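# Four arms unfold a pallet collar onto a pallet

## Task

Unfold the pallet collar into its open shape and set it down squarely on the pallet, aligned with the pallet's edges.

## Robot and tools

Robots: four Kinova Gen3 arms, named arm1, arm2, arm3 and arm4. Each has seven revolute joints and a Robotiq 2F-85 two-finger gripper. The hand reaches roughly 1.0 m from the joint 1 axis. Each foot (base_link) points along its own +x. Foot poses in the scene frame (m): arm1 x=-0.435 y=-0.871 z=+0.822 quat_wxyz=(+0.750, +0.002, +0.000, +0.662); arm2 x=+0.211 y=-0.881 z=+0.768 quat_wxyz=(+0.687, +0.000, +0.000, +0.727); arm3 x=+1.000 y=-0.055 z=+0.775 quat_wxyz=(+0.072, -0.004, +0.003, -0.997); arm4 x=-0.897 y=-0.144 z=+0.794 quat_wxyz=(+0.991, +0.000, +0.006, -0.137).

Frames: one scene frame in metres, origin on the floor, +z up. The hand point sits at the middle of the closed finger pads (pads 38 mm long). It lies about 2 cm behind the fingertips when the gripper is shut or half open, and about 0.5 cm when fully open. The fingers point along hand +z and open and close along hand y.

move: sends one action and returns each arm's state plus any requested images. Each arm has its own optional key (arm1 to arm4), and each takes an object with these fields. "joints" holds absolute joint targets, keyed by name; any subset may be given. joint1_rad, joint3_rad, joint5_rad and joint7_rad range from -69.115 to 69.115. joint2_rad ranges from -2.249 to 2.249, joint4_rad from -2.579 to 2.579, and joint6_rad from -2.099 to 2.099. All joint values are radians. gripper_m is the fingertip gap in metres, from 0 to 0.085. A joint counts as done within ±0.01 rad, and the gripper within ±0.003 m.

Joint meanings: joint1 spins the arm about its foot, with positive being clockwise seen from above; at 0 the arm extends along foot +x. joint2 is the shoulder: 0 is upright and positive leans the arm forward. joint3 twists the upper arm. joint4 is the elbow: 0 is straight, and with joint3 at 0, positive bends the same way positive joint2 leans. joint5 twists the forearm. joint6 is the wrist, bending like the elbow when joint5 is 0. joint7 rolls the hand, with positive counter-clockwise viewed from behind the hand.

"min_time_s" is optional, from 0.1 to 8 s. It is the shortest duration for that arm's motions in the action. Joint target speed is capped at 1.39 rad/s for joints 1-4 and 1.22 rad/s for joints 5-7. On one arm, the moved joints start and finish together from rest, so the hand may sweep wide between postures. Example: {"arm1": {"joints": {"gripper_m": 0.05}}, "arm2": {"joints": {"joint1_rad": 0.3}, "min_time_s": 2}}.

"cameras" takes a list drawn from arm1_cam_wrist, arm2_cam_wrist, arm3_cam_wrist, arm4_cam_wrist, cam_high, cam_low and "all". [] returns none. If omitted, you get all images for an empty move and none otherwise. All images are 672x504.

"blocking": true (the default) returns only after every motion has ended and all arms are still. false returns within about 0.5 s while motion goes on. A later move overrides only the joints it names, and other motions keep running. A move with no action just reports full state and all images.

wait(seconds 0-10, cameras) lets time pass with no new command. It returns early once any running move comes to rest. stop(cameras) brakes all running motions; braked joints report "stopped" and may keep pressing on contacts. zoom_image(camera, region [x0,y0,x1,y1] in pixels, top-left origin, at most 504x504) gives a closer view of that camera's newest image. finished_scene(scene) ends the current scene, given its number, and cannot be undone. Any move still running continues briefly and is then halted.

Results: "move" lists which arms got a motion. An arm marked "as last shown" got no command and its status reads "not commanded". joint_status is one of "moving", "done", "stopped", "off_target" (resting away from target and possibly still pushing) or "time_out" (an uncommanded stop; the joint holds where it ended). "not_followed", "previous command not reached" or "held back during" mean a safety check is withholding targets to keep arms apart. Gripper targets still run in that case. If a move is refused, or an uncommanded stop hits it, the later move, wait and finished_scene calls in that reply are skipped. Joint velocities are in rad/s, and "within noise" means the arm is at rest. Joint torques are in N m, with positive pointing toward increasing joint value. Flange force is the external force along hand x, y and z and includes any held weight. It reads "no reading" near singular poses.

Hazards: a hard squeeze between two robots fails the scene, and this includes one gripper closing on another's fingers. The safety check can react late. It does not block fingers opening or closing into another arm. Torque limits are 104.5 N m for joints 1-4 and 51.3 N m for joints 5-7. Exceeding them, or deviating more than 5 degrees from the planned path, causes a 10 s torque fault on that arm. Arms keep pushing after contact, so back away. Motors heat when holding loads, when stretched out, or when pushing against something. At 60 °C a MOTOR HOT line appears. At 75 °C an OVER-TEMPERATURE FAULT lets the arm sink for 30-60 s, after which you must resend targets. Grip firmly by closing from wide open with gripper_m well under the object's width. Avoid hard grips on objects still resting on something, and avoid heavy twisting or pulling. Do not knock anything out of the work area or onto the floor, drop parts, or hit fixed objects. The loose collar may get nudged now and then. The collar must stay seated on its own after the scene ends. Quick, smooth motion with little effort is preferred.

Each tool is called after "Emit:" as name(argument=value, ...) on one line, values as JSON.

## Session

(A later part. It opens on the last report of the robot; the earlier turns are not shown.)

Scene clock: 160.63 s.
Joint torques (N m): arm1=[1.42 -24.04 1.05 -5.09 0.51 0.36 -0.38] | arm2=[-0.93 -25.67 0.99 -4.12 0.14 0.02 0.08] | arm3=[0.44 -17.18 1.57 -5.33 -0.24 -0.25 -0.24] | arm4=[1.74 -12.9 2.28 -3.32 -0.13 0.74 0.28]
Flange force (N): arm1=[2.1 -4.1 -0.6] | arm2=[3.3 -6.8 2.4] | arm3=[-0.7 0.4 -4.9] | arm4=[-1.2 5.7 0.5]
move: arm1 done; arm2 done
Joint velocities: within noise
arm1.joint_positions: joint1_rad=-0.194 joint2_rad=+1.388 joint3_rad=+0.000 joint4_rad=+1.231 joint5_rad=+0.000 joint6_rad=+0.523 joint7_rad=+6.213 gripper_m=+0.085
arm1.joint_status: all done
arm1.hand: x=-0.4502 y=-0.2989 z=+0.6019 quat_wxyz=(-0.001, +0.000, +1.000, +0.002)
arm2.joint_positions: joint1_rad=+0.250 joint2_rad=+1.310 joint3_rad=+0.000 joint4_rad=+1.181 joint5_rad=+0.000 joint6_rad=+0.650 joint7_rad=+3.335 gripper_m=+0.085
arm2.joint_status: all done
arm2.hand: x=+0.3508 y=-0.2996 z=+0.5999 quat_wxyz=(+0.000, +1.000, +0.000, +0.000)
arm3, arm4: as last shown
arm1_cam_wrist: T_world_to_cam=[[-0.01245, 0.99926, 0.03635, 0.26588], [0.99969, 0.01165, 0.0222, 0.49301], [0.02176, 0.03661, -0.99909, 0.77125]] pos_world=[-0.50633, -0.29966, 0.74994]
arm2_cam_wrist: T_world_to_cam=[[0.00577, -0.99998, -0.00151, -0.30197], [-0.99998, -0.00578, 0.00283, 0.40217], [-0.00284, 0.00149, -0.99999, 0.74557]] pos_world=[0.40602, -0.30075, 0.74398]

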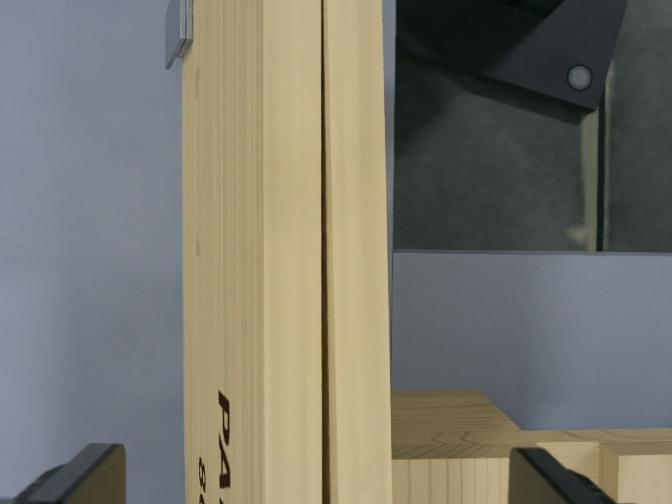

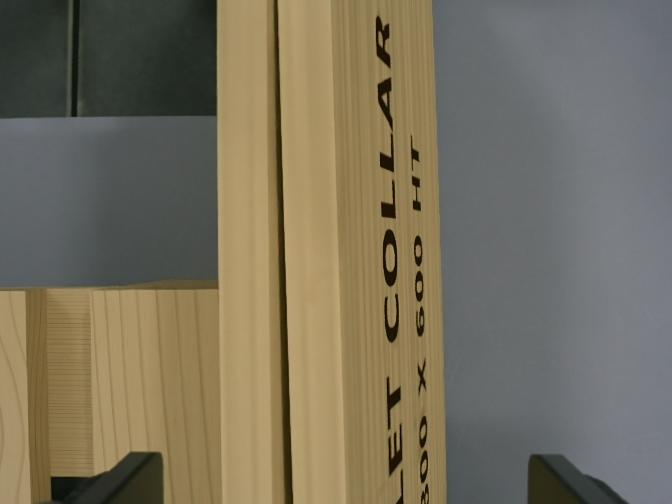

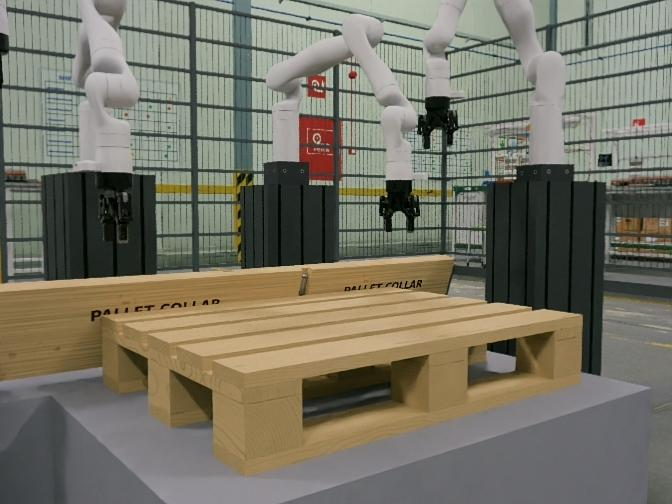

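Emit:
move(arm1={"joints": {"joint1_rad": -0.1934, "joint2_rad": 1.6768, "joint4_rad": 0.9353, "joint6_rad": 0.5295, "joint7_rad": 6.2142}, "min_time_s": 2.5}, arm2={"joints": {"joint1_rad": 0.2433, "joint2_rad": 1.6105, "joint4_rad": 0.8542, "joint6_rad": 0.6769, "joint7_rad": 3.3283}, "min_time_s": 2.5}, cameras=["arm1_cam_wrist", "arm2_cam_wrist", "cam_low"])

Scene clock: 170.57 s.
Joint torques (N m): arm1=[1.42 -24.34 1.09 -5.14 0.52 0.35 -0.35] | arm2=[-0.96 -26.53 1.11 -4.3 0.1 0 0.09] | arm3=[0.48 -17.16 1.57 -5.32 -0.22 -0.27 -0.23] | arm4=[1.72 -12.93 2.27 -3.34 -0.14 0.74 0.31]
Flange force (N): arm1=[2.1 -4.9 -1.8] | arm2=[3.7 -8.9 4.5] | arm3=[-0.7 0.5 -5.0] | arm4=[-1.2 5.8 0.6]
move: arm1 done; arm2 done
Joint velocities: within noise
arm1.joint_positions: joint1_rad=-0.193 joint2_rad=+1.677 joint3_rad=+0.000 joint4_rad=+0.935 joint5_rad=+0.000 joint6_rad=+0.530 joint7_rad=+6.214 gripper_m=+0.085
arm1.joint_status: all done
arm1.hand: x=-0.4504 y=-0.2921 z=+0.4817 quat_wxyz=(-0.001, +0.000, +1.000, +0.002)
arm2.joint_positions: joint1_rad=+0.243 joint2_rad=+1.610 joint3_rad=+0.000 joint4_rad=+0.854 joint5_rad=+0.000 joint6_rad=+0.677 joint7_rad=+3.328 gripper_m=+0.085
arm2.joint_status: all done
arm2.hand: x=+0.3508 y=-0.2785 z=+0.4800 quat_wxyz=(+0.000, +1.000, +0.000, +0.000)
arm3, arm4: as last shown
arm1_cam_wrist: T_world_to_cam=[[-0.01245, 0.99926, 0.03635, 0.26345], [0.99969, 0.01165, 0.0222, 0.4958], [0.02176, 0.03661, -0.99909, 0.65101]] pos_world=[-0.50653, -0.29286, 0.62984]
arm2_cam_wrist: T_world_to_cam=[[0.00577, -0.99998, -0.00161, -0.28109], [-0.99998, -0.00578, 0.00283, 0.40263], [-0.00284, 0.00159, -0.99999, 0.62557]] pos_world=[0.40602, -0.27975, 0.62398]

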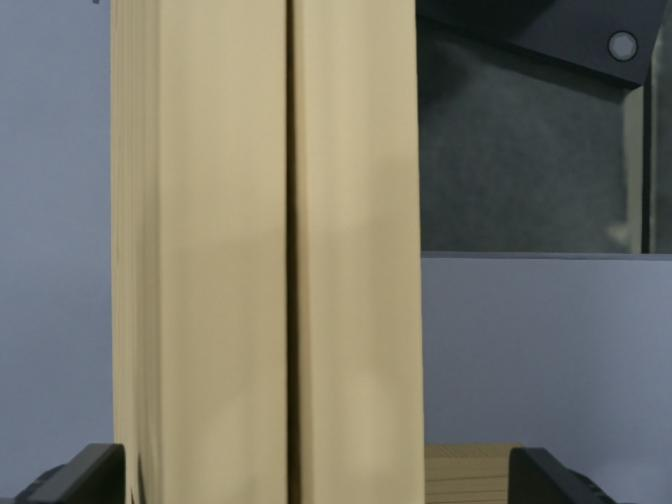

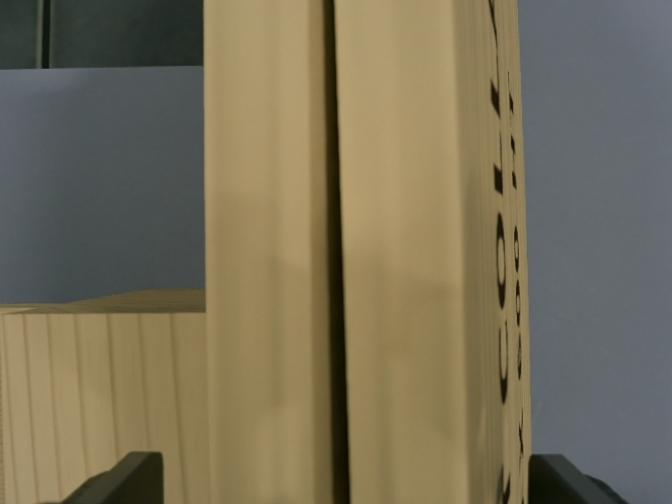

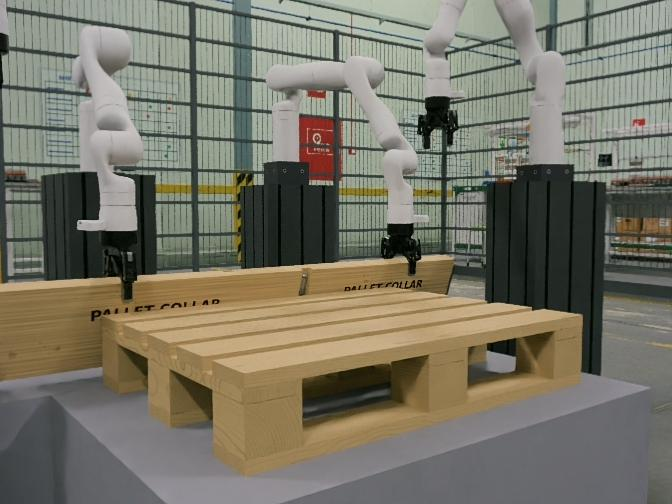

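Emit:
move(arm1={"joints": {"joint1_rad": -0.1942, "joint2_rad": 1.6300, "joint4_rad": 1.0119, "joint6_rad": 0.4997, "joint7_rad": 6.2134, "gripper_m": 0.072}, "min_time_s": 1}, arm2={"joints": {"joint1_rad": 0.2452, "joint2_rad": 1.5627, "joint4_rad": 0.9284, "joint6_rad": 0.6505, "joint7_rad": 3.3302, "gripper_m": 0.072}, "min_time_s": 1}, cameras=[])

Emit:
move(arm1={"joints": {"joint1_rad": -0.1980, "joint2_rad": 1.5950, "joint4_rad": 1.1548, "joint6_rad": 0.3918, "joint7_rad": 6.2096}, "min_time_s": 2}, arm2={"joints": {"joint1_rad": 0.2549, "joint2_rad": 1.5168, "joint4_rad": 1.0844, "joint6_rad": 0.5404, "joint7_rad": 3.3399}, "min_time_s": 2}, cameras=["arm1_cam_wrist", "arm2_cam_wrist", "cam_low"])

Scene clock: 182.70 s.
Joint torques (N m): arm1=[1.46 -24.08 0.99 -4.9 0.49 0.36 -0.35] | arm2=[-0.97 -26.41 1.11 -4.05 0.11 -0.02 0.12] | arm3=[0.46 -17.16 1.58 -5.32 -0.25 -0.26 -0.25] | arm4=[1.65 -12.92 2.31 -3.37 -0.17 0.77 0.29]
Flange force (N): arm1=[2.2 -4.7 -1.8] | arm2=[3.7 -8.7 4.4] | arm3=[-0.7 0.4 -5.0] | arm4=[-0.9 5.6 0.7]
move: arm1 done; arm2 done
Joint velocities: within noise
arm1.joint_positions: joint1_rad=-0.194 joint2_rad=+1.630 joint3_rad=+0.000 joint4_rad=+1.012 joint5_rad=+0.000 joint6_rad=+0.500 joint7_rad=+6.213 gripper_m=+0.072
arm1.joint_status: all done
arm1.hand: x=-0.4504 y=-0.2986 z=+0.4967 quat_wxyz=(-0.001, +0.000, +1.000, +0.002)
arm2.joint_positions: joint1_rad=+0.245 joint2_rad=+1.563 joint3_rad=+0.000 joint4_rad=+0.928 joint5_rad=+0.000 joint6_rad=+0.651 joint7_rad=+3.330 gripper_m=+0.072
arm2.joint_status: all done
arm2.hand: x=+0.3508 y=-0.2849 z=+0.4950 quat_wxyz=(+0.000, +1.000, +0.000, +0.000)
arm3, arm4: as last shown

Scene clock: 185.07 s.
Joint torques (N m): arm1=[1.57 -24.68 1.2 -5.51 0.55 -0.46 -0.34] | arm2=[-0.93 -25.56 1.07 -3.26 0.11 0.02 0.12] | arm3=[0.47 -17.17 1.59 -5.35 -0.24 -0.26 -0.24] | arm4=[1.7 -12.9 2.3 -3.36 -0.14 0.73 0.28]
Flange force (N): arm1=[2.6 -6.6 -1.8] | arm2=[3.4 -7.1 4.0] | arm3=[-0.6 0.4 -5.0] | arm4=[-1.1 5.7 0.5]
move: arm1 done; arm2 done
Joint velocities: within noise
arm1.joint_positions: joint1_rad=-0.198 joint2_rad=+1.595 joint3_rad=+0.000 joint4_rad=+1.155 joint5_rad=+0.000 joint6_rad=+0.392 joint7_rad=+6.210 gripper_m=+0.072
arm1.joint_status: all done
arm1.hand: x=-0.4504 y=-0.3286 z=+0.4968 quat_wxyz=(-0.001, +0.000, +1.000, +0.002)
arm2.joint_positions: joint1_rad=+0.255 joint2_rad=+1.517 joint3_rad=+0.000 joint4_rad=+1.084 joint5_rad=+0.000 joint6_rad=+0.540 joint7_rad=+3.340 gripper_m=+0.072
arm2.joint_status: all done
arm2.hand: x=+0.3508 y=-0.3149 z=+0.4949 quat_wxyz=(+0.000, +1.000, +0.000, +0.000)
arm3, arm4: as last shown
arm1_cam_wrist: T_world_to_cam=[[-0.01256, 0.99926, 0.03645, 0.29925], [0.99968, 0.01175, 0.02221, 0.49591], [0.02176, 0.03672, -0.99909, 0.66747]] pos_world=[-0.50653, -0.32936, 0.64494]
arm2_cam_wrist: T_world_to_cam=[[0.00567, -0.99998, -0.00171, -0.31736], [-0.99998, -0.00568, 0.00283, 0.40241], [-0.00284, 0.00169, -0.99999, 0.64066]] pos_world=[0.40602, -0.31615, 0.63898]

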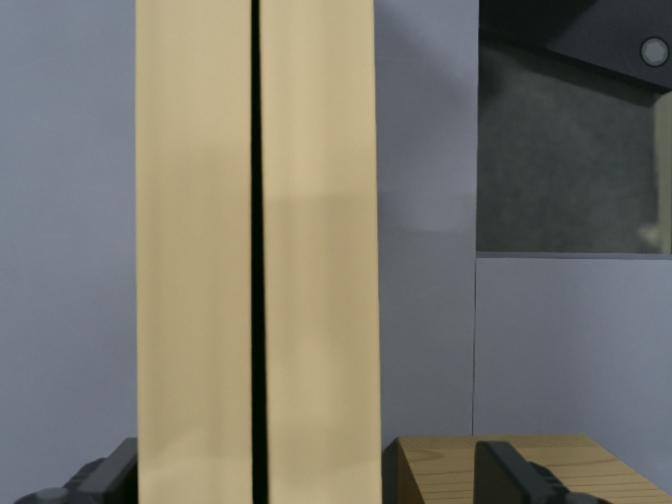

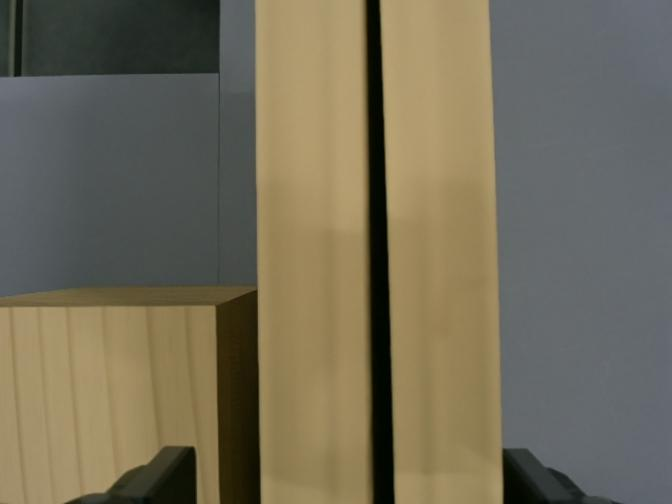

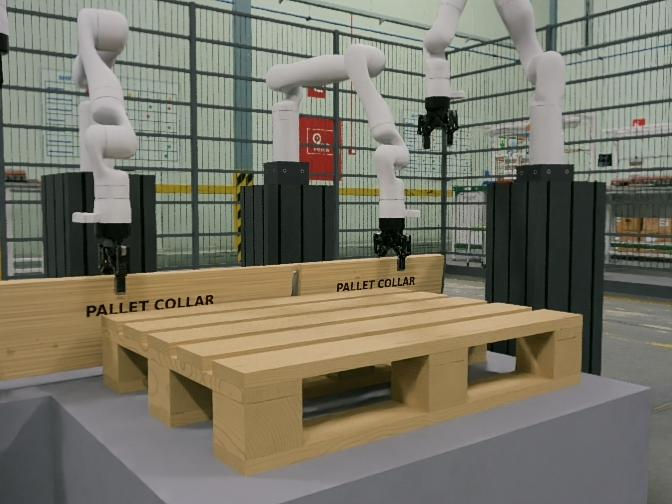

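Emit:
move(arm1={"joints": {"joint1_rad": -0.2035, "joint2_rad": 1.5651, "joint4_rad": 1.3099, "joint6_rad": 0.2666, "joint7_rad": 6.2041}, "min_time_s": 4}, arm2={"joints": {"joint1_rad": 0.2683, "joint2_rad": 1.4742, "joint4_rad": 1.2510, "joint6_rad": 0.4164, "joint7_rad": 3.3533}, "min_time_s": 4}, cameras=["arm1_cam_wrist", "arm2_cam_wrist", "arm3_cam_wrist", "arm4_cam_wrist"])

Scene clock: 192.13 s.
Joint torques (N m): arm1=[1.46 -22.19 1.03 -3.12 0.52 0.33 -0.37] | arm2=[-0.94 -24.46 1.1 -2.25 0.11 0.05 0.04] | arm3=[0.46 -17.14 1.58 -5.34 -0.24 -0.26 -0.23] | arm4=[1.74 -12.94 2.31 -3.37 -0.13 0.73 0.27]
Flange force (N): arm1=[2.7 -4.3 -1.8] | arm2=[3.5 -5.9 3.7] | arm3=[-0.6 0.4 -5.0] | arm4=[-1.1 5.8 0.6]
move: arm1 done; arm2 done
Joint velocities: within noise
arm1.joint_positions: joint1_rad=-0.203 joint2_rad=+1.565 joint3_rad=+0.000 joint4_rad=+1.310 joint5_rad=+0.000 joint6_rad=+0.267 joint7_rad=+6.204 gripper_m=+0.072
arm1.joint_status: all done
arm1.hand: x=-0.4505 y=-0.3657 z=+0.4965 quat_wxyz=(-0.001, +0.000, +1.000, +0.002)
arm2.joint_positions: joint1_rad=+0.268 joint2_rad=+1.474 joint3_rad=+0.000 joint4_rad=+1.251 joint5_rad=+0.000 joint6_rad=+0.416 joint7_rad=+3.353 gripper_m=+0.072
arm2.joint_status: all done
arm2.hand: x=+0.3508 y=-0.3520 z=+0.4947 quat_wxyz=(+0.000, +1.000, +0.000, +0.000)
arm3, arm4: as last shown
arm1_cam_wrist: T_world_to_cam=[[-0.01245, 0.99926, 0.03635, 0.33646], [0.99969, 0.01165, 0.0222, 0.49633], [0.02176, 0.03661, -0.99909, 0.66839]] pos_world=[-0.50653, -0.36646, 0.64454]
arm2_cam_wrist: T_world_to_cam=[[0.00577, -0.99998, -0.00161, -0.35456], [-0.99998, -0.00578, 0.00283, 0.40217], [-0.00284, 0.00159, -0.99999, 0.64049]] pos_world=[0.40602, -0.35325, 0.63878]
arm3_cam_wrist: T_world_to_cam=[[0.01144, -0.99992, -0.00587, -0.31345], [-0.9997, -0.01156, 0.02143, 0.61103], [-0.0215, 0.00562, -0.99975, 1.01328]] pos_world=[0.63622, -0.31205, 0.9981]
arm4_cam_wrist: T_world_to_cam=[[-0.0043, 0.99996, 0.00762, 0.29927], [0.99989, 0.0044, -0.01397, 0.67355], [-0.014, 0.00756, -0.99987, 0.98829]] pos_world=[-0.65835, -0.30969, 0.9953]

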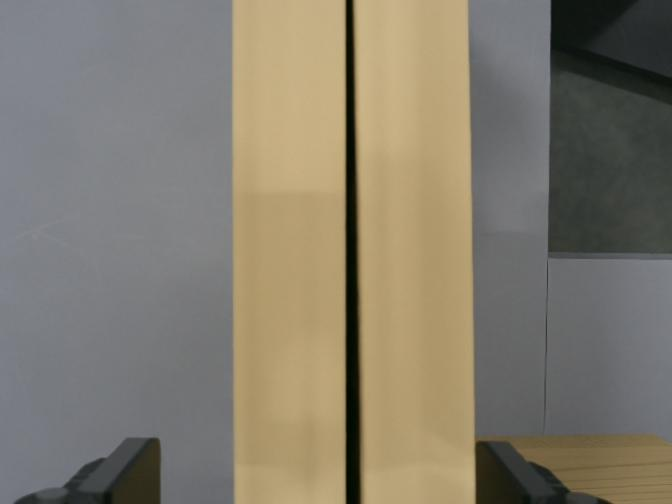

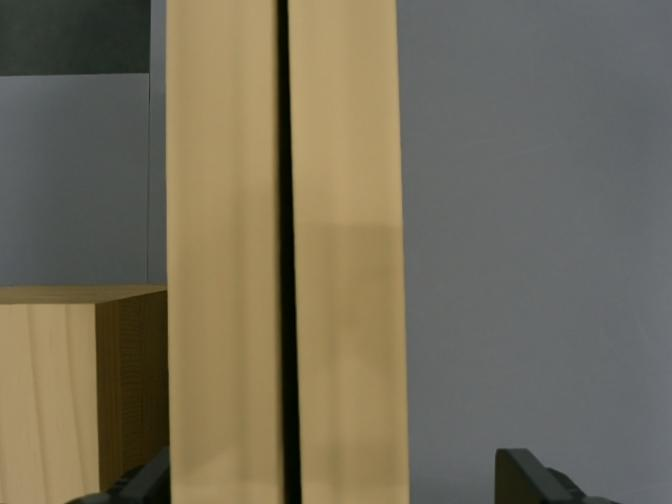

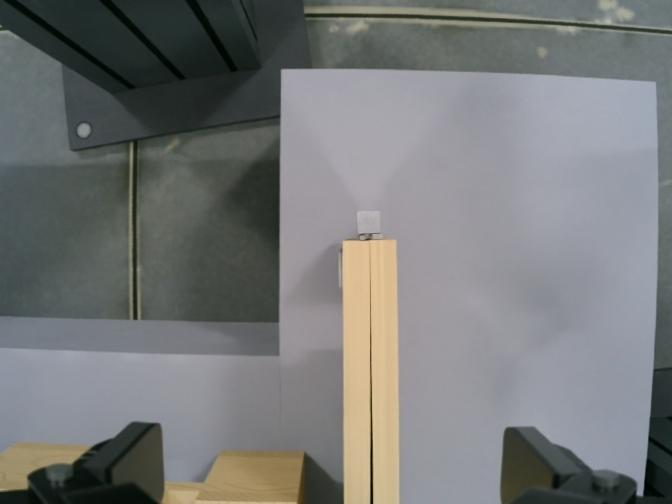

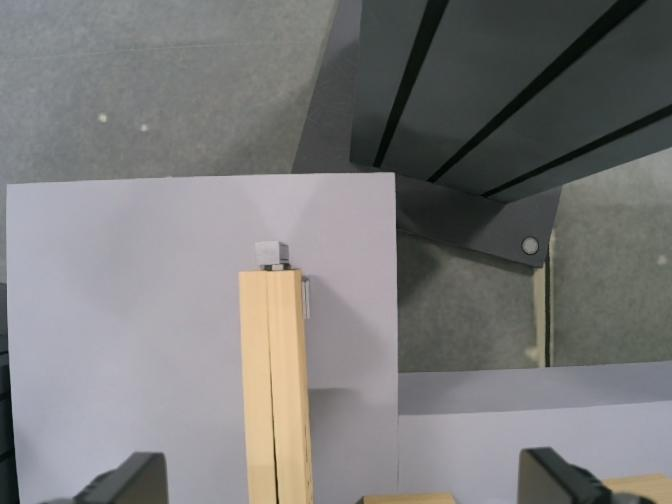

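Emit:
move(arm2={"joints": {"joint2_rad": 1.2002, "joint4_rad": 1.4301, "joint6_rad": 0.5113}, "min_time_s": 1.5}, cameras=[])

Emit:
move(arm2={"joints": {"joint1_rad": -0.3195, "joint2_rad": 1.0146, "joint4_rad": 1.4441, "joint6_rad": 0.6829, "joint7_rad": 2.7655, "gripper_m": 0.026}, "min_time_s": 1.5}, cameras=["arm2_cam_wrist"])

Scene clock: 200.10 s.
Joint torques (N m): arm1=[1.39 -22.19 1.03 -3.08 0.52 0.35 -0.34] | arm2=[-0.94 -23.96 1.11 -3 0.15 0.04 0.08] | arm3=[0.48 -17.17 1.56 -5.3 -0.23 -0.28 -0.24] | arm4=[1.75 -12.92 2.23 -3.38 -0.15 0.75 0.3]
Flange force (N): arm1=[2.6 -4.2 -1.8] | arm2=[3.5 -5.8 2.3] | arm3=[-0.8 0.5 -5.0] | arm4=[-1.1 5.9 0.6]
move: arm2 done
Joint velocities: within noise
arm1: as last shown
arm2.joint_positions: joint1_rad=+0.268 joint2_rad=+1.200 joint3_rad=+0.000 joint4_rad=+1.430 joint5_rad=+0.000 joint6_rad=+0.511 joint7_rad=+3.353 gripper_m=+0.072
arm2.joint_status: all done
arm2.hand: x=+0.3508 y=-0.3520 z=+0.6199 quat_wxyz=(+0.000, +1.000, +0.000, +0.000)
arm3.joint_positions: joint1_rad=-0.452 joint2_rad=+0.693 joint3_rad=+0.000 joint4_rad=+1.665 joint5_rad=+0.000 joint6_rad=+0.784 joint7_rad=+0.974 gripper_m=+0.085
arm3.joint_status: not commanded
arm3.hand: x=+0.5805 y=-0.3111 z=+0.8518 quat_wxyz=(+0.003, -1.000, +0.000, +0.004)
arm4.joint_positions: joint1_rad=+0.175 joint2_rad=+0.501 joint3_rad=+0.000 joint4_rad=+2.219 joint5_rad=+0.000 joint6_rad=+0.421 joint7_rad=+2.020 gripper_m=+0.085
arm4.joint_status: not commanded
arm4.hand: x=-0.6098 y=-0.3101 z=+0.8458 quat_wxyz=(+0.006, +0.000, -1.000, -0.001)

Scene clock: 201.97 s.
Joint torques (N m): arm1=[1.44 -22.19 1.02 -3.08 0.54 0.35 -0.34] | arm2=[-0.93 -23.46 0.99 -4.29 0.1 0.04 0.07] | arm3=[0.48 -17.16 1.58 -5.32 -0.24 -0.27 -0.25] | arm4=[1.68 -12.89 2.28 -3.3 -0.17 0.74 0.29]
Flange force (N): arm1=[2.7 -4.2 -1.8] | arm2=[-0.4 -6.8 0.9] | arm3=[-0.7 0.5 -5.0] | arm4=[-1.2 5.6 0.4]
move: arm2 done
Joint velocities: within noise
arm1, arm3, arm4: as last shown
arm2.joint_positions: joint1_rad=-0.319 joint2_rad=+1.015 joint3_rad=+0.000 joint4_rad=+1.444 joint5_rad=+0.000 joint6_rad=+0.683 joint7_rad=+2.766 gripper_m=+0.026
arm2.joint_status: all done
arm2.hand: x=+0.0308 y=-0.3545 z=+0.7200 quat_wxyz=(+0.000, +1.000, +0.000, +0.000)
arm2_cam_wrist: T_world_to_cam=[[0.00577, -0.99998, -0.00151, -0.35484], [-0.99998, -0.00578, 0.00283, 0.08152], [-0.00284, 0.00149, -0.99999, 0.86475]] pos_world=[0.08602, -0.35565, 0.86398]

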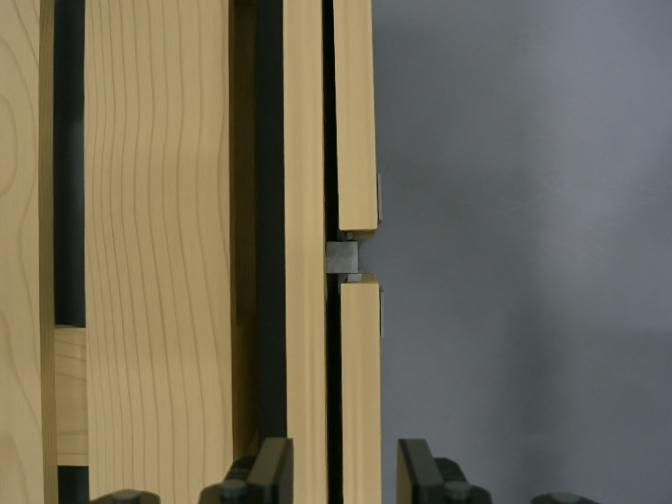

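Emit:
zoom_image(camera="arm2_cam_wrist", region=[270, 180, 420, 330])

Emit:
zoom_image(camera="arm2_cam_wrist", region=[240, 380, 440, 504])

Scaled by 3.360.

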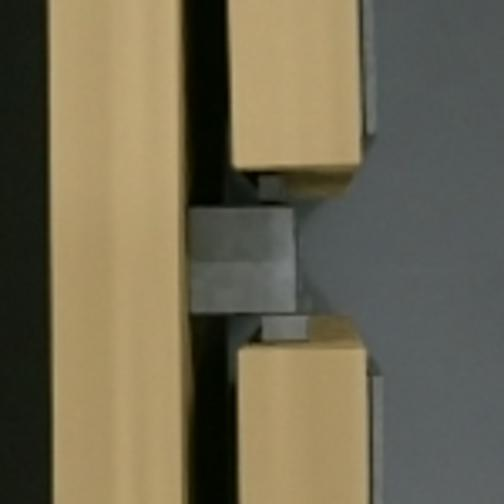

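Scaled by 2.520.

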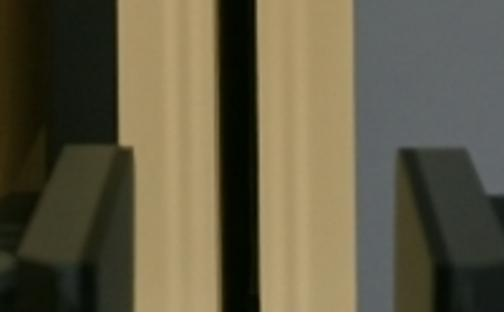

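Emit:
move(arm2={"joints": {"joint1_rad": -0.3270, "joint2_rad": 1.3280, "joint4_rad": 1.3631, "joint6_rad": 0.4505, "joint7_rad": 2.770}, "min_time_s": 2}, cameras=["arm2_cam_wrist"])

Emit:
zoom_image(camera="arm2_cam_wrist", region=[240, 344, 440, 504])

Scene clock: 232.00 s.
Joint torques (N m): arm1=[1.43 -22.19 1.04 -3.1 0.53 0.35 -0.34] | arm2=[-0.94 -24.32 1.02 -2.6 0.14 0.06 0.06] | arm3=[0.44 -17.21 1.59 -5.31 -0.25 -0.25 -0.22] | arm4=[1.7 -12.89 2.27 -3.33 -0.13 0.74 0.3]
Flange force (N): arm1=[2.7 -4.3 -1.8] | arm2=[-0.2 -6.4 3.0] | arm3=[-0.8 0.5 -4.9] | arm4=[-1.1 5.7 0.5]
move: arm2 done
Joint velocities: within noise
arm1, arm3, arm4: as last shown
arm2.joint_positions: joint1_rad=-0.327 joint2_rad=+1.328 joint3_rad=+0.000 joint4_rad=+1.363 joint5_rad=+0.000 joint6_rad=+0.451 joint7_rad=+2.770 gripper_m=+0.026
arm2.joint_status: all done
arm2.hand: x=+0.0307 y=-0.3654 z=+0.5599 quat_wxyz=(+0.000, +1.000, +0.006, +0.000)
arm2_cam_wrist: T_world_to_cam=[[0.01777, -0.99984, -0.00164, -0.36627], [-0.99984, -0.01778, 0.00284, 0.07742], [-0.00287, 0.00159, -0.99999, 0.7047]] pos_world=[0.08594, -0.36596, 0.70388]

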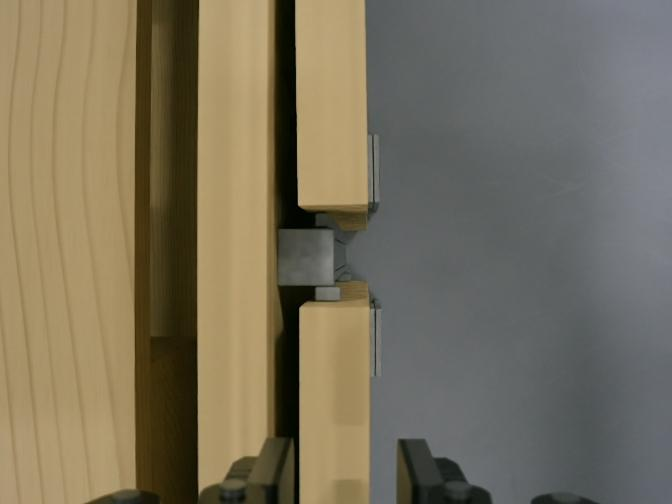

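Scaled by 2.520.

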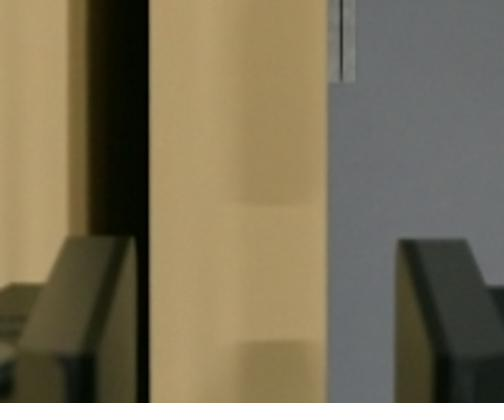

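Emit:
move(arm2={"joints": {"joint1_rad": -0.3263, "joint2_rad": 1.3698, "joint4_rad": 1.3317, "joint6_rad": 0.4401, "joint7_rad": 2.7707}, "min_time_s": 1}, cameras=["arm2_cam_wrist"])

Emit:
zoom_image(camera="arm2_cam_wrist", region=[240, 344, 440, 504])

Scene clock: 237.60 s.
Joint torques (N m): arm1=[1.38 -22.14 1.05 -3.07 0.52 0.34 -0.35] | arm2=[-0.92 -24.25 1.08 -2.41 0.12 0.06 0.08] | arm3=[0.46 -17.15 1.57 -5.32 -0.23 -0.24 -0.25] | arm4=[1.73 -12.92 2.27 -3.34 -0.15 0.75 0.27]
Flange force (N): arm1=[2.6 -4.1 -1.9] | arm2=[-0.3 -6.7 3.0] | arm3=[-0.7 0.4 -5.0] | arm4=[-1.1 5.7 0.6]
move: arm2 done
Joint velocities: within noise
arm1, arm3, arm4: as last shown
arm2.joint_positions: joint1_rad=-0.326 joint2_rad=+1.370 joint3_rad=+0.000 joint4_rad=+1.332 joint5_rad=+0.000 joint6_rad=+0.440 joint7_rad=+2.771 gripper_m=+0.026
arm2.joint_status: all done
arm2.hand: x=+0.0307 y=-0.3644 z=+0.5413 quat_wxyz=(+0.000, +1.000, +0.006, +0.000)
arm2_cam_wrist: T_world_to_cam=[[0.01777, -0.99984, -0.00164, -0.3653], [-0.99984, -0.01778, 0.00284, 0.07749], [-0.00287, 0.00159, -0.99999, 0.6861]] pos_world=[0.08594, -0.36496, 0.68528]

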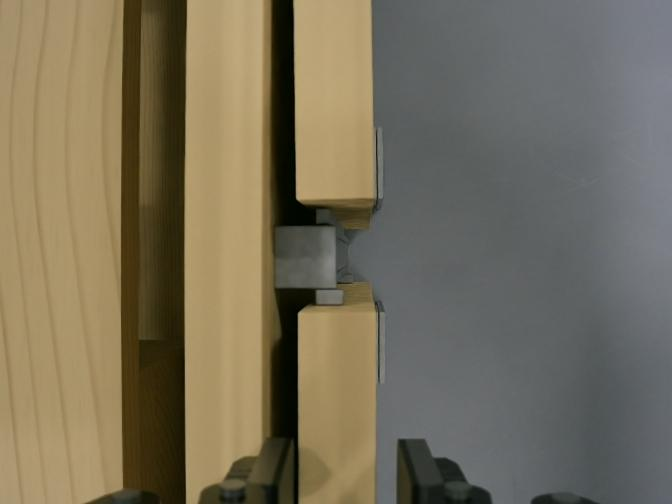

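Scaled by 2.520.

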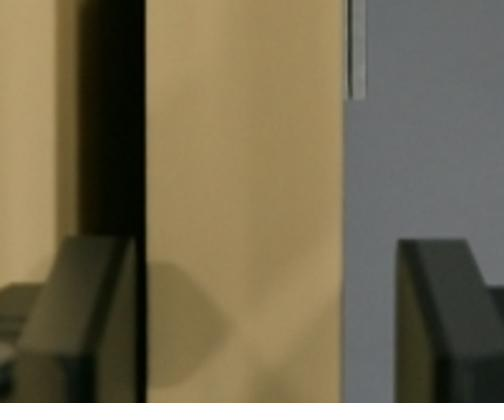

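Emit:
move(arm2={"joints": {"joint1_rad": -0.3261, "joint2_rad": 1.4156, "joint4_rad": 1.2967, "joint6_rad": 0.4293, "joint7_rad": 2.7709}, "min_time_s": 1.5}, cameras=["arm2_cam_wrist"])

Emit:
zoom_image(camera="arm2_cam_wrist", region=[240, 344, 440, 504])

Scene clock: 245.10 s.
Joint torques (N m): arm1=[2.27 -20.78 1.85 -0.5 0.54 1.72 -0.47] | arm2=[-20.23 50.44 -23.11 7.45 -3.94 -3.72 1.01] | arm3=[0.46 -17.16 1.56 -5.31 -0.25 -0.26 -0.25] | arm4=[1.67 -12.92 2.29 -3.35 -0.15 0.73 0.28]
Flange force (N): arm1=[4.3 0.4 1.0] | arm2=[37.5 2.3 -149.6] | arm3=[-0.8 0.4 -5.0] | arm4=[-1.1 5.6 0.5]
move: arm2 time_out
Joint velocities: within noise
arm1, arm3, arm4: as last shown
arm2.joint_positions: joint1_rad=-0.326 joint2_rad=+1.404 joint3_rad=+0.000 joint4_rad=+1.297 joint5_rad=+0.000 joint6_rad=+0.429 joint7_rad=+2.771 gripper_m=+0.026
arm2.joint_status: joint2_rad time_out (moved +0.034 of +0.046); the others done
arm2.hand: x=+0.0284 y=-0.3583 z=+0.5274 quat_wxyz=(-0.006, +1.000, +0.006, -0.002)
arm2_cam_wrist: T_world_to_cam=[[0.01778, -0.99976, -0.01262, -0.35337], [-0.99982, -0.01787, 0.00704, 0.07304], [-0.00727, 0.01249, -0.9999, 0.67621]] pos_world=[0.08422, -0.36042, 0.67117]

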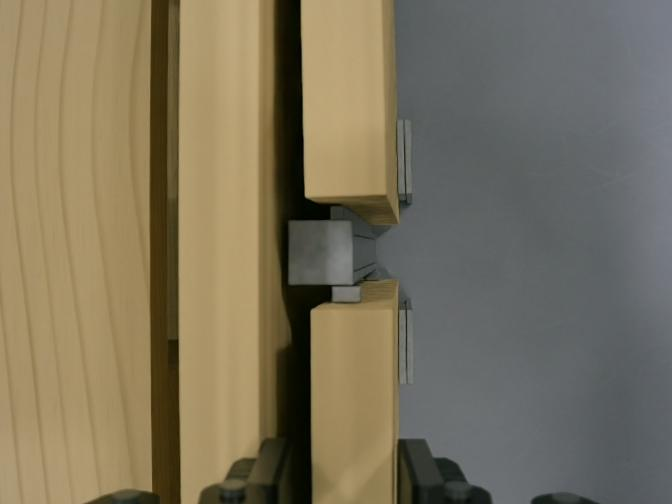

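Scaled by 2.520.

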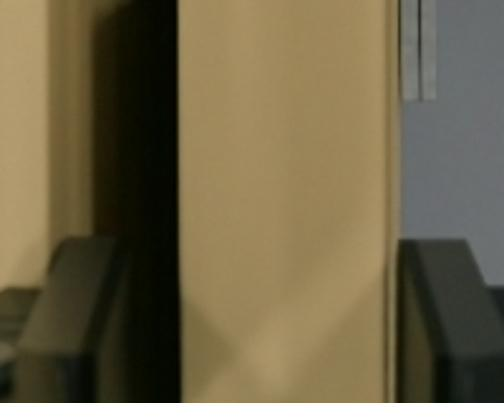

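Emit:
move(arm2={"joints": {"joint1_rad": -0.3263, "joint2_rad": 1.3698, "joint4_rad": 1.3317, "joint6_rad": 0.4401, "joint7_rad": 2.7707}, "min_time_s": 0.6}, cameras=["arm2_cam_wrist", "arm3_cam_wrist", "arm1_cam_wrist"])

Emit:
zoom_image(camera="arm2_cam_wrist", region=[240, 344, 440, 504])

Scene clock: 248.17 s.
Joint torques (N m): arm1=[1.43 -22.19 1.06 -3.1 0.52 0.35 -0.37] | arm2=[-0.88 -24.2 1.13 -2.43 0.17 0.04 0.03] | arm3=[0.45 -17.17 1.55 -5.32 -0.24 -0.25 -0.25] | arm4=[1.73 -12.95 2.29 -3.34 -0.13 0.74 0.28]
Flange force (N): arm1=[2.7 -4.3 -1.8] | arm2=[-0.3 -6.6 2.8] | arm3=[-0.7 0.4 -5.0] | arm4=[-1.2 5.7 0.6]
move: arm2 done
Joint velocities: within noise
arm1, arm3, arm4: as last shown
arm1.hand: x=-0.4505 y=-0.3657 z=+0.4964 quat_wxyz=(-0.001, +0.000, +1.000, +0.002)
arm2.joint_positions: joint1_rad=-0.326 joint2_rad=+1.370 joint3_rad=+0.000 joint4_rad=+1.332 joint5_rad=+0.000 joint6_rad=+0.440 joint7_rad=+2.771 gripper_m=+0.026
arm2.joint_status: all done
arm2.hand: x=+0.0307 y=-0.3645 z=+0.5413 quat_wxyz=(+0.000, +1.000, +0.006, +0.000)
pictures: arm1_cam_wrist, arm2_cam_wrist, arm3_cam_wrist
arm1_cam_wrist: T_world_to_cam=[[-0.01245, 0.99926, 0.03635, 0.33646], [0.99969, 0.01165, 0.0222, 0.49633], [0.02176, 0.03661, -0.99909, 0.66839]] pos_world=[-0.50653, -0.36646, 0.64454]
arm2_cam_wrist: T_world_to_cam=[[0.01777, -0.99984, -0.00154, -0.36538], [-0.99984, -0.01778, 0.00284, 0.07759], [-0.00287, 0.00149, -0.99999, 0.68606]] pos_world=[0.08604, -0.36496, 0.68528]
arm3_cam_wrist: T_world_to_cam=[[0.01144, -0.99992, -0.00587, -0.31345], [-0.9997, -0.01156, 0.02143, 0.61103], [-0.0215, 0.00562, -0.99975, 1.01328]] pos_world=[0.63622, -0.31205, 0.9981]

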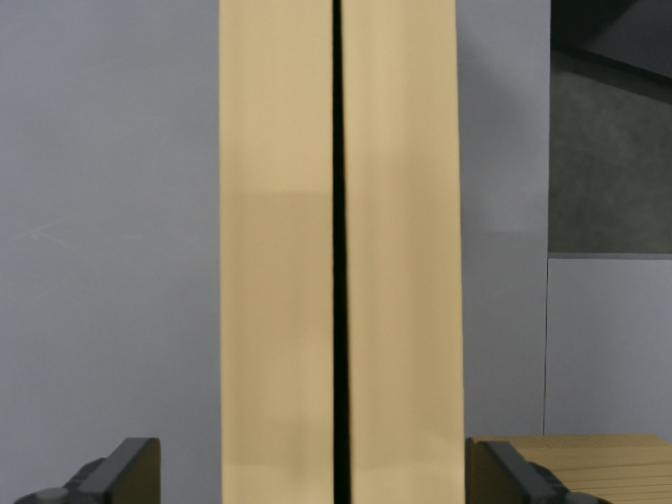

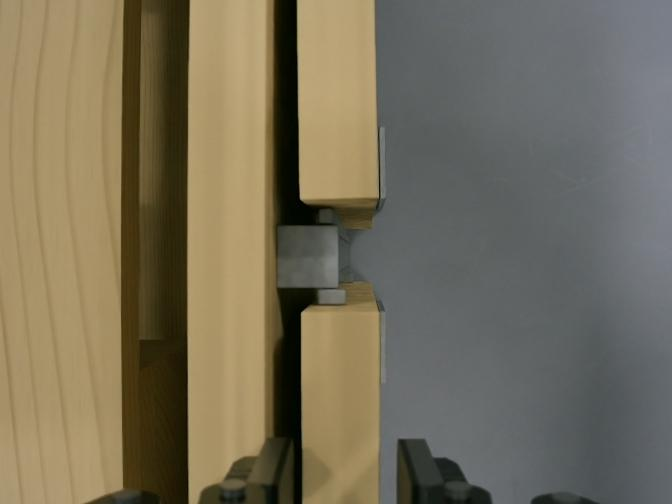

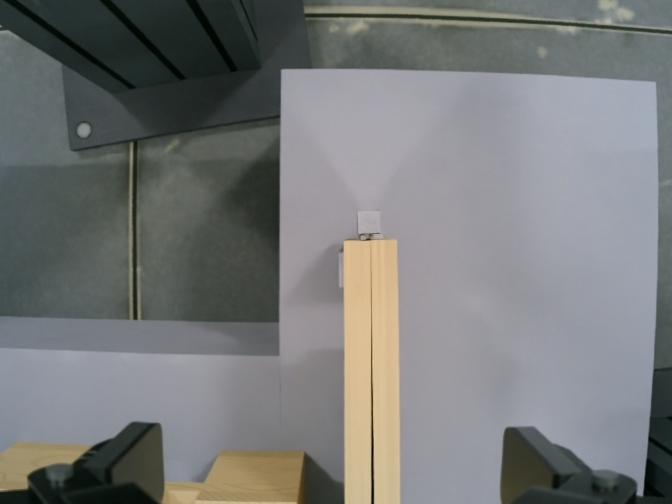

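Scaled by 2.520.

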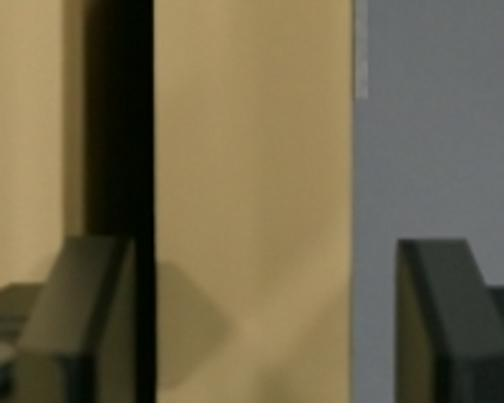

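Emit:
move(arm2={"joints": {"joint1_rad": -0.3272, "joint2_rad": 1.3806, "joint4_rad": 1.3286, "joint6_rad": 0.4324, "joint7_rad": 2.7698}, "min_time_s": 1}, cameras=["arm2_cam_wrist"])

Emit:
zoom_image(camera="arm2_cam_wrist", region=[240, 394, 360, 504])

Scene clock: 254.33 s.
Joint torques (N m): arm1=[1.38 -22.17 1.04 -3.08 0.52 0.35 -0.32] | arm2=[-0.94 -24.3 1.1 -2.36 0.15 0.02 0.07] | arm3=[0.45 -17.16 1.56 -5.32 -0.22 -0.25 -0.25] | arm4=[1.73 -12.93 2.27 -3.32 -0.16 0.76 0.25]
Flange force (N): arm1=[2.6 -4.2 -1.8] | arm2=[-0.3 -6.8 3.2] | arm3=[-0.7 0.4 -5.0] | arm4=[-1.2 5.6 0.6]
move: arm2 done
Joint velocities: within noise
arm1, arm3, arm4: as last shown
arm2.joint_positions: joint1_rad=-0.327 joint2_rad=+1.381 joint3_rad=+0.000 joint4_rad=+1.329 joint5_rad=+0.000 joint6_rad=+0.432 joint7_rad=+2.770 gripper_m=+0.026
arm2.joint_status: all done
arm2.hand: x=+0.0308 y=-0.3658 z=+0.5358 quat_wxyz=(+0.000, +1.000, +0.006, +0.000)
arm2_cam_wrist: T_world_to_cam=[[0.01787, -0.99984, -0.00164, -0.36672], [-0.99984, -0.01788, 0.00284, 0.07754], [-0.00287, 0.00159, -0.99999, 0.6806]] pos_world=[0.08604, -0.36636, 0.67978]

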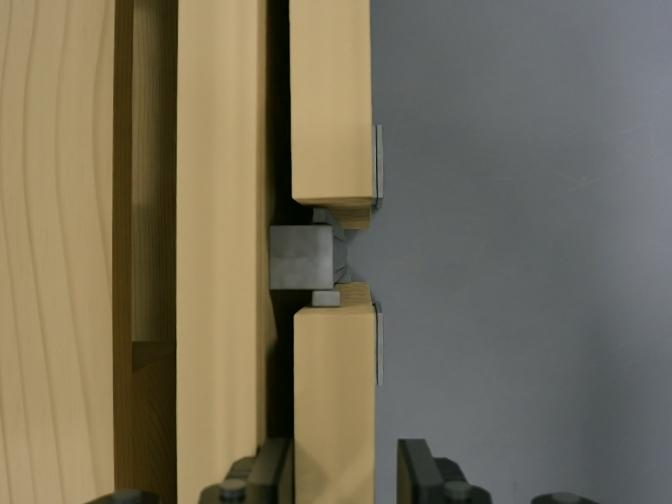

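Scaled by 4.200.

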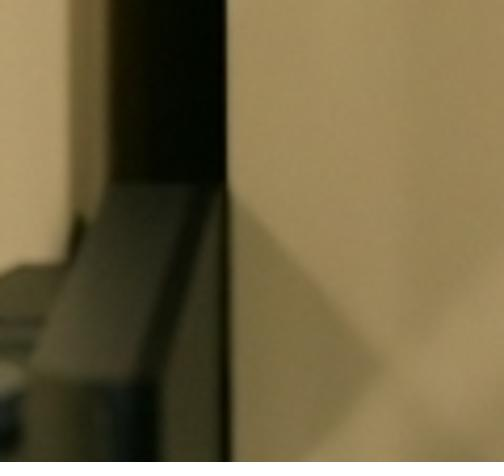

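Emit:
move(arm2={"joints": {"joint2_rad": 1.3917, "joint4_rad": 1.3206, "joint6_rad": 0.4293}, "min_time_s": 0.6}, cameras=["arm2_cam_wrist"])

Scene clock: 256.17 s.
Joint torques (N m): arm1=[1.4 -22.16 1.04 -3.09 0.54 0.37 -0.36] | arm2=[-4 7.11 -3.57 2.16 -0.57 -1.28 0.21] | arm3=[0.48 -17.16 1.61 -5.29 -0.24 -0.23 -0.23] | arm4=[1.75 -12.93 2.32 -3.36 -0.15 0.73 0.27]
Flange force (N): arm1=[2.6 -4.3 -1.9] | arm2=[7.4 -0.4 -60.3] | arm3=[-0.7 0.5 -4.9] | arm4=[-1.1 5.8 0.6]
move: arm2 done
Joint velocities: within noise
arm1.joint_positions: joint1_rad=-0.203 joint2_rad=+1.565 joint3_rad=+0.000 joint4_rad=+1.310 joint5_rad=+0.000 joint6_rad=+0.267 joint7_rad=+6.204 gripper_m=+0.072
arm1.joint_status: not commanded
arm1.hand: x=-0.4505 y=-0.3657 z=+0.4964 quat_wxyz=(-0.001, +0.000, +1.000, +0.002)
arm2.joint_positions: joint1_rad=-0.327 joint2_rad=+1.392 joint3_rad=+0.000 joint4_rad=+1.321 joint5_rad=+0.000 joint6_rad=+0.429 joint7_rad=+2.770 gripper_m=+0.026
arm2.joint_status: all done
arm2.hand: x=+0.0308 y=-0.3658 z=+0.5309 quat_wxyz=(+0.000, +1.000, +0.006, +0.000)
arm3, arm4: as last shown
arm2_cam_wrist: T_world_to_cam=[[0.01777, -0.99984, -0.00174, -0.36656], [-0.99984, -0.01778, 0.00284, 0.0776], [-0.00287, 0.00169, -0.99999, 0.67574]] pos_world=[0.08604, -0.36626, 0.67488]

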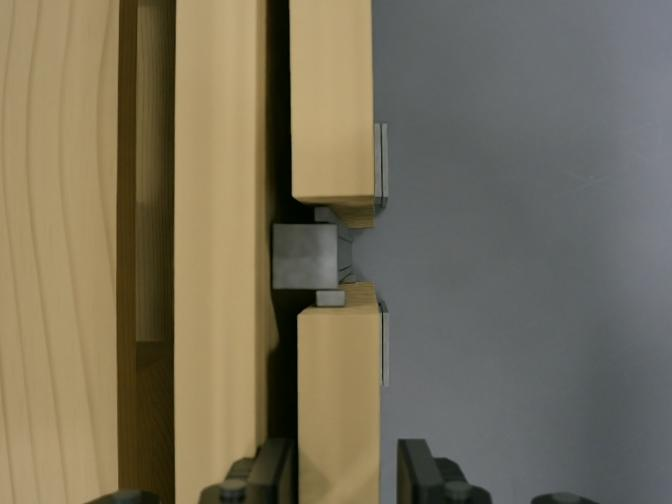

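Emit:
zoom_image(camera="arm2_cam_wrist", region=[240, 394, 360, 504])

Emit:
zoom_image(camera="arm2_cam_wrist", region=[330, 394, 450, 504])

Scaled by 4.200.

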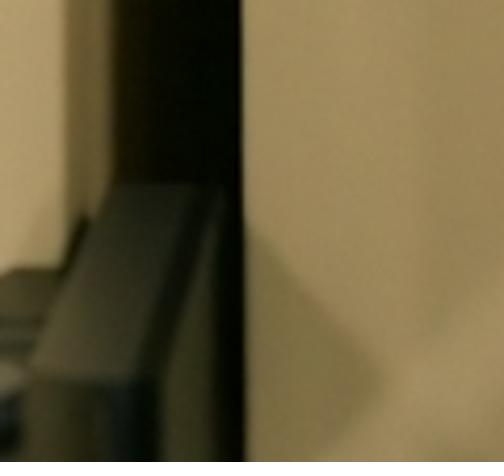

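Scaled by 4.200.

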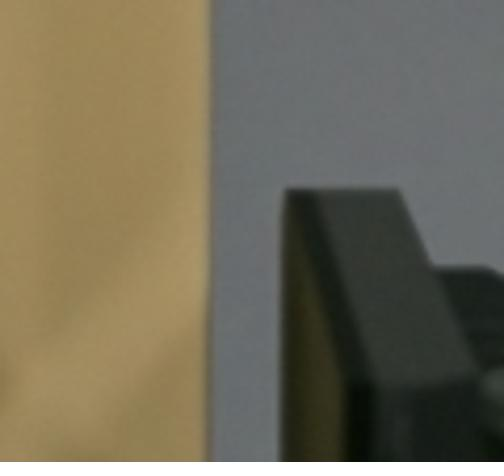

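Emit:
move(arm2={"joints": {"joint1_rad": -0.3270, "joint2_rad": 1.1993, "joint4_rad": 1.4330, "joint6_rad": 0.5093, "joint7_rad": 2.770, "gripper_m": 0.032}, "min_time_s": 1.5}, arm1={"joints": {"joint1_rad": -0.2027, "joint2_rad": 1.5683, "joint4_rad": 1.2901, "joint6_rad": 0.2832, "joint7_rad": 6.2215, "gripper_m": 0.054}, "min_time_s": 1}, arm3={"joints": {"joint1_rad": -0.4156, "joint2_rad": 1.2509, "joint4_rad": 1.3000, "joint6_rad": 0.5907, "joint7_rad": 1.0276, "gripper_m": 0.07}, "min_time_s": 2}, cameras=["arm1_cam_wrist", "arm2_cam_wrist", "arm3_cam_wrist"])

Scene clock: 281.90 s.
Joint torques (N m): arm1=[1.47 -22.34 1.02 -3.18 0.49 0.32 -0.35] | arm2=[-0.89 -23.87 1.08 -2.98 0.12 0.02 0.06] | arm3=[0.52 -21.94 1.73 -3.96 -0.24 -0.27 -0.26] | arm4=[1.74 -12.96 2.29 -3.36 -0.15 0.73 0.28]
Flange force (N): arm1=[2.8 -3.9 -1.7] | arm2=[-0.3 -6.7 2.1] | arm3=[-2.2 1.0 -3.9] | arm4=[-1.2 5.8 0.6]
move: arm1 done; arm2 done; arm3 done
Joint velocities: within noise
arm1.joint_positions: joint1_rad=-0.203 joint2_rad=+1.568 joint3_rad=+0.000 joint4_rad=+1.290 joint5_rad=+0.000 joint6_rad=+0.283 joint7_rad=+6.222 gripper_m=+0.054
arm1.joint_status: all done
arm1.hand: x=-0.4504 y=-0.3606 z=+0.4965 quat_wxyz=(-0.001, -0.008, +1.000, +0.002)
arm2.joint_positions: joint1_rad=-0.327 joint2_rad=+1.199 joint3_rad=+0.000 joint4_rad=+1.433 joint5_rad=+0.000 joint6_rad=+0.509 joint7_rad=+2.770 gripper_m=+0.032
arm2.joint_status: all done
arm2.hand: x=+0.0307 y=-0.3655 z=+0.6200 quat_wxyz=(+0.000, +1.000, +0.006, +0.000)
arm3.joint_positions: joint1_rad=-0.416 joint2_rad=+1.251 joint3_rad=+0.000 joint4_rad=+1.300 joint5_rad=+0.000 joint6_rad=+0.591 joint7_rad=+1.028 gripper_m=+0.070
arm3.joint_status: all done
arm3.hand: x=+0.4985 y=-0.3388 z=+0.6223 quat_wxyz=(+0.003, -1.000, -0.009, +0.004)
arm4.joint_positions: joint1_rad=+0.175 joint2_rad=+0.501 joint3_rad=+0.000 joint4_rad=+2.219 joint5_rad=+0.000 joint6_rad=+0.421 joint7_rad=+2.020 gripper_m=+0.085
arm4.joint_status: not commanded
arm4.hand: x=-0.6098 y=-0.3101 z=+0.8458 quat_wxyz=(+0.006, +0.000, -1.000, -0.001)
arm1_cam_wrist: T_world_to_cam=[[-0.02905, 0.99891, 0.03646, 0.32376], [0.99935, 0.02825, 0.02228, 0.50208], [0.02122, 0.03708, -0.99909, 0.66824]] pos_world=[-0.50653, -0.36237, 0.64464]
arm2_cam_wrist: T_world_to_cam=[[0.01777, -0.99984, -0.00154, -0.36625], [-0.99984, -0.01778, 0.00284, 0.07725], [-0.00287, 0.00149, -0.99999, 0.76477]] pos_world=[0.08594, -0.36596, 0.76398]
arm3_cam_wrist: T_world_to_cam=[[0.02794, -0.99959, -0.00608, -0.34954], [-0.99938, -0.02806, 0.02135, 0.52795], [-0.02152, 0.00548, -0.99975, 0.78229]] pos_world=[0.55422, -0.33887, 0.7687]

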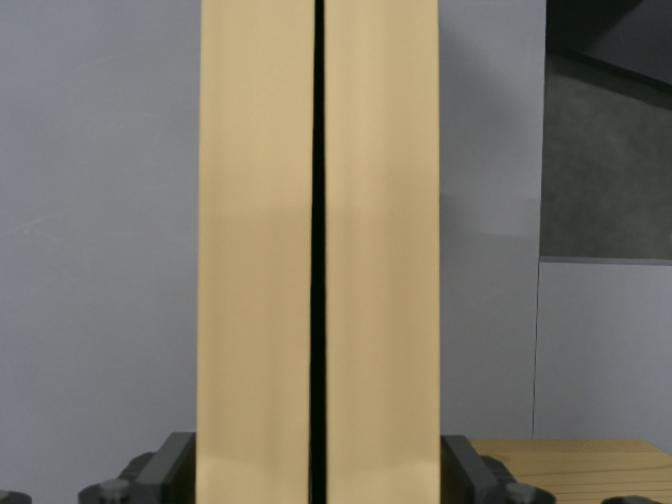

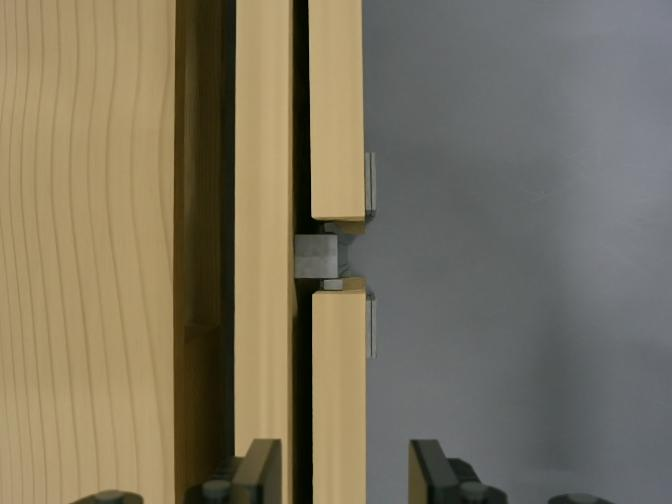

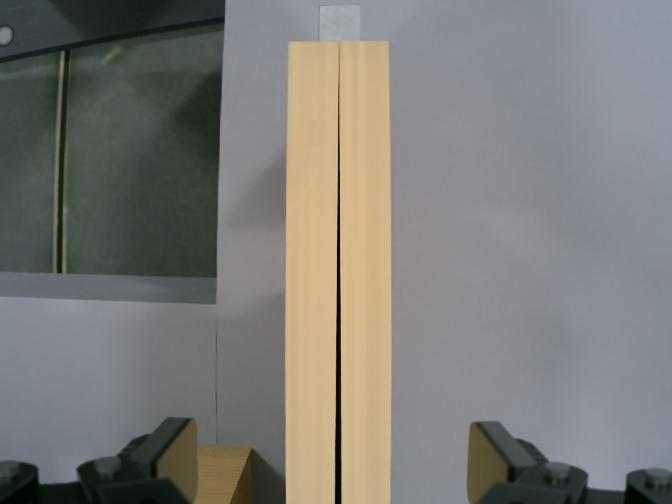

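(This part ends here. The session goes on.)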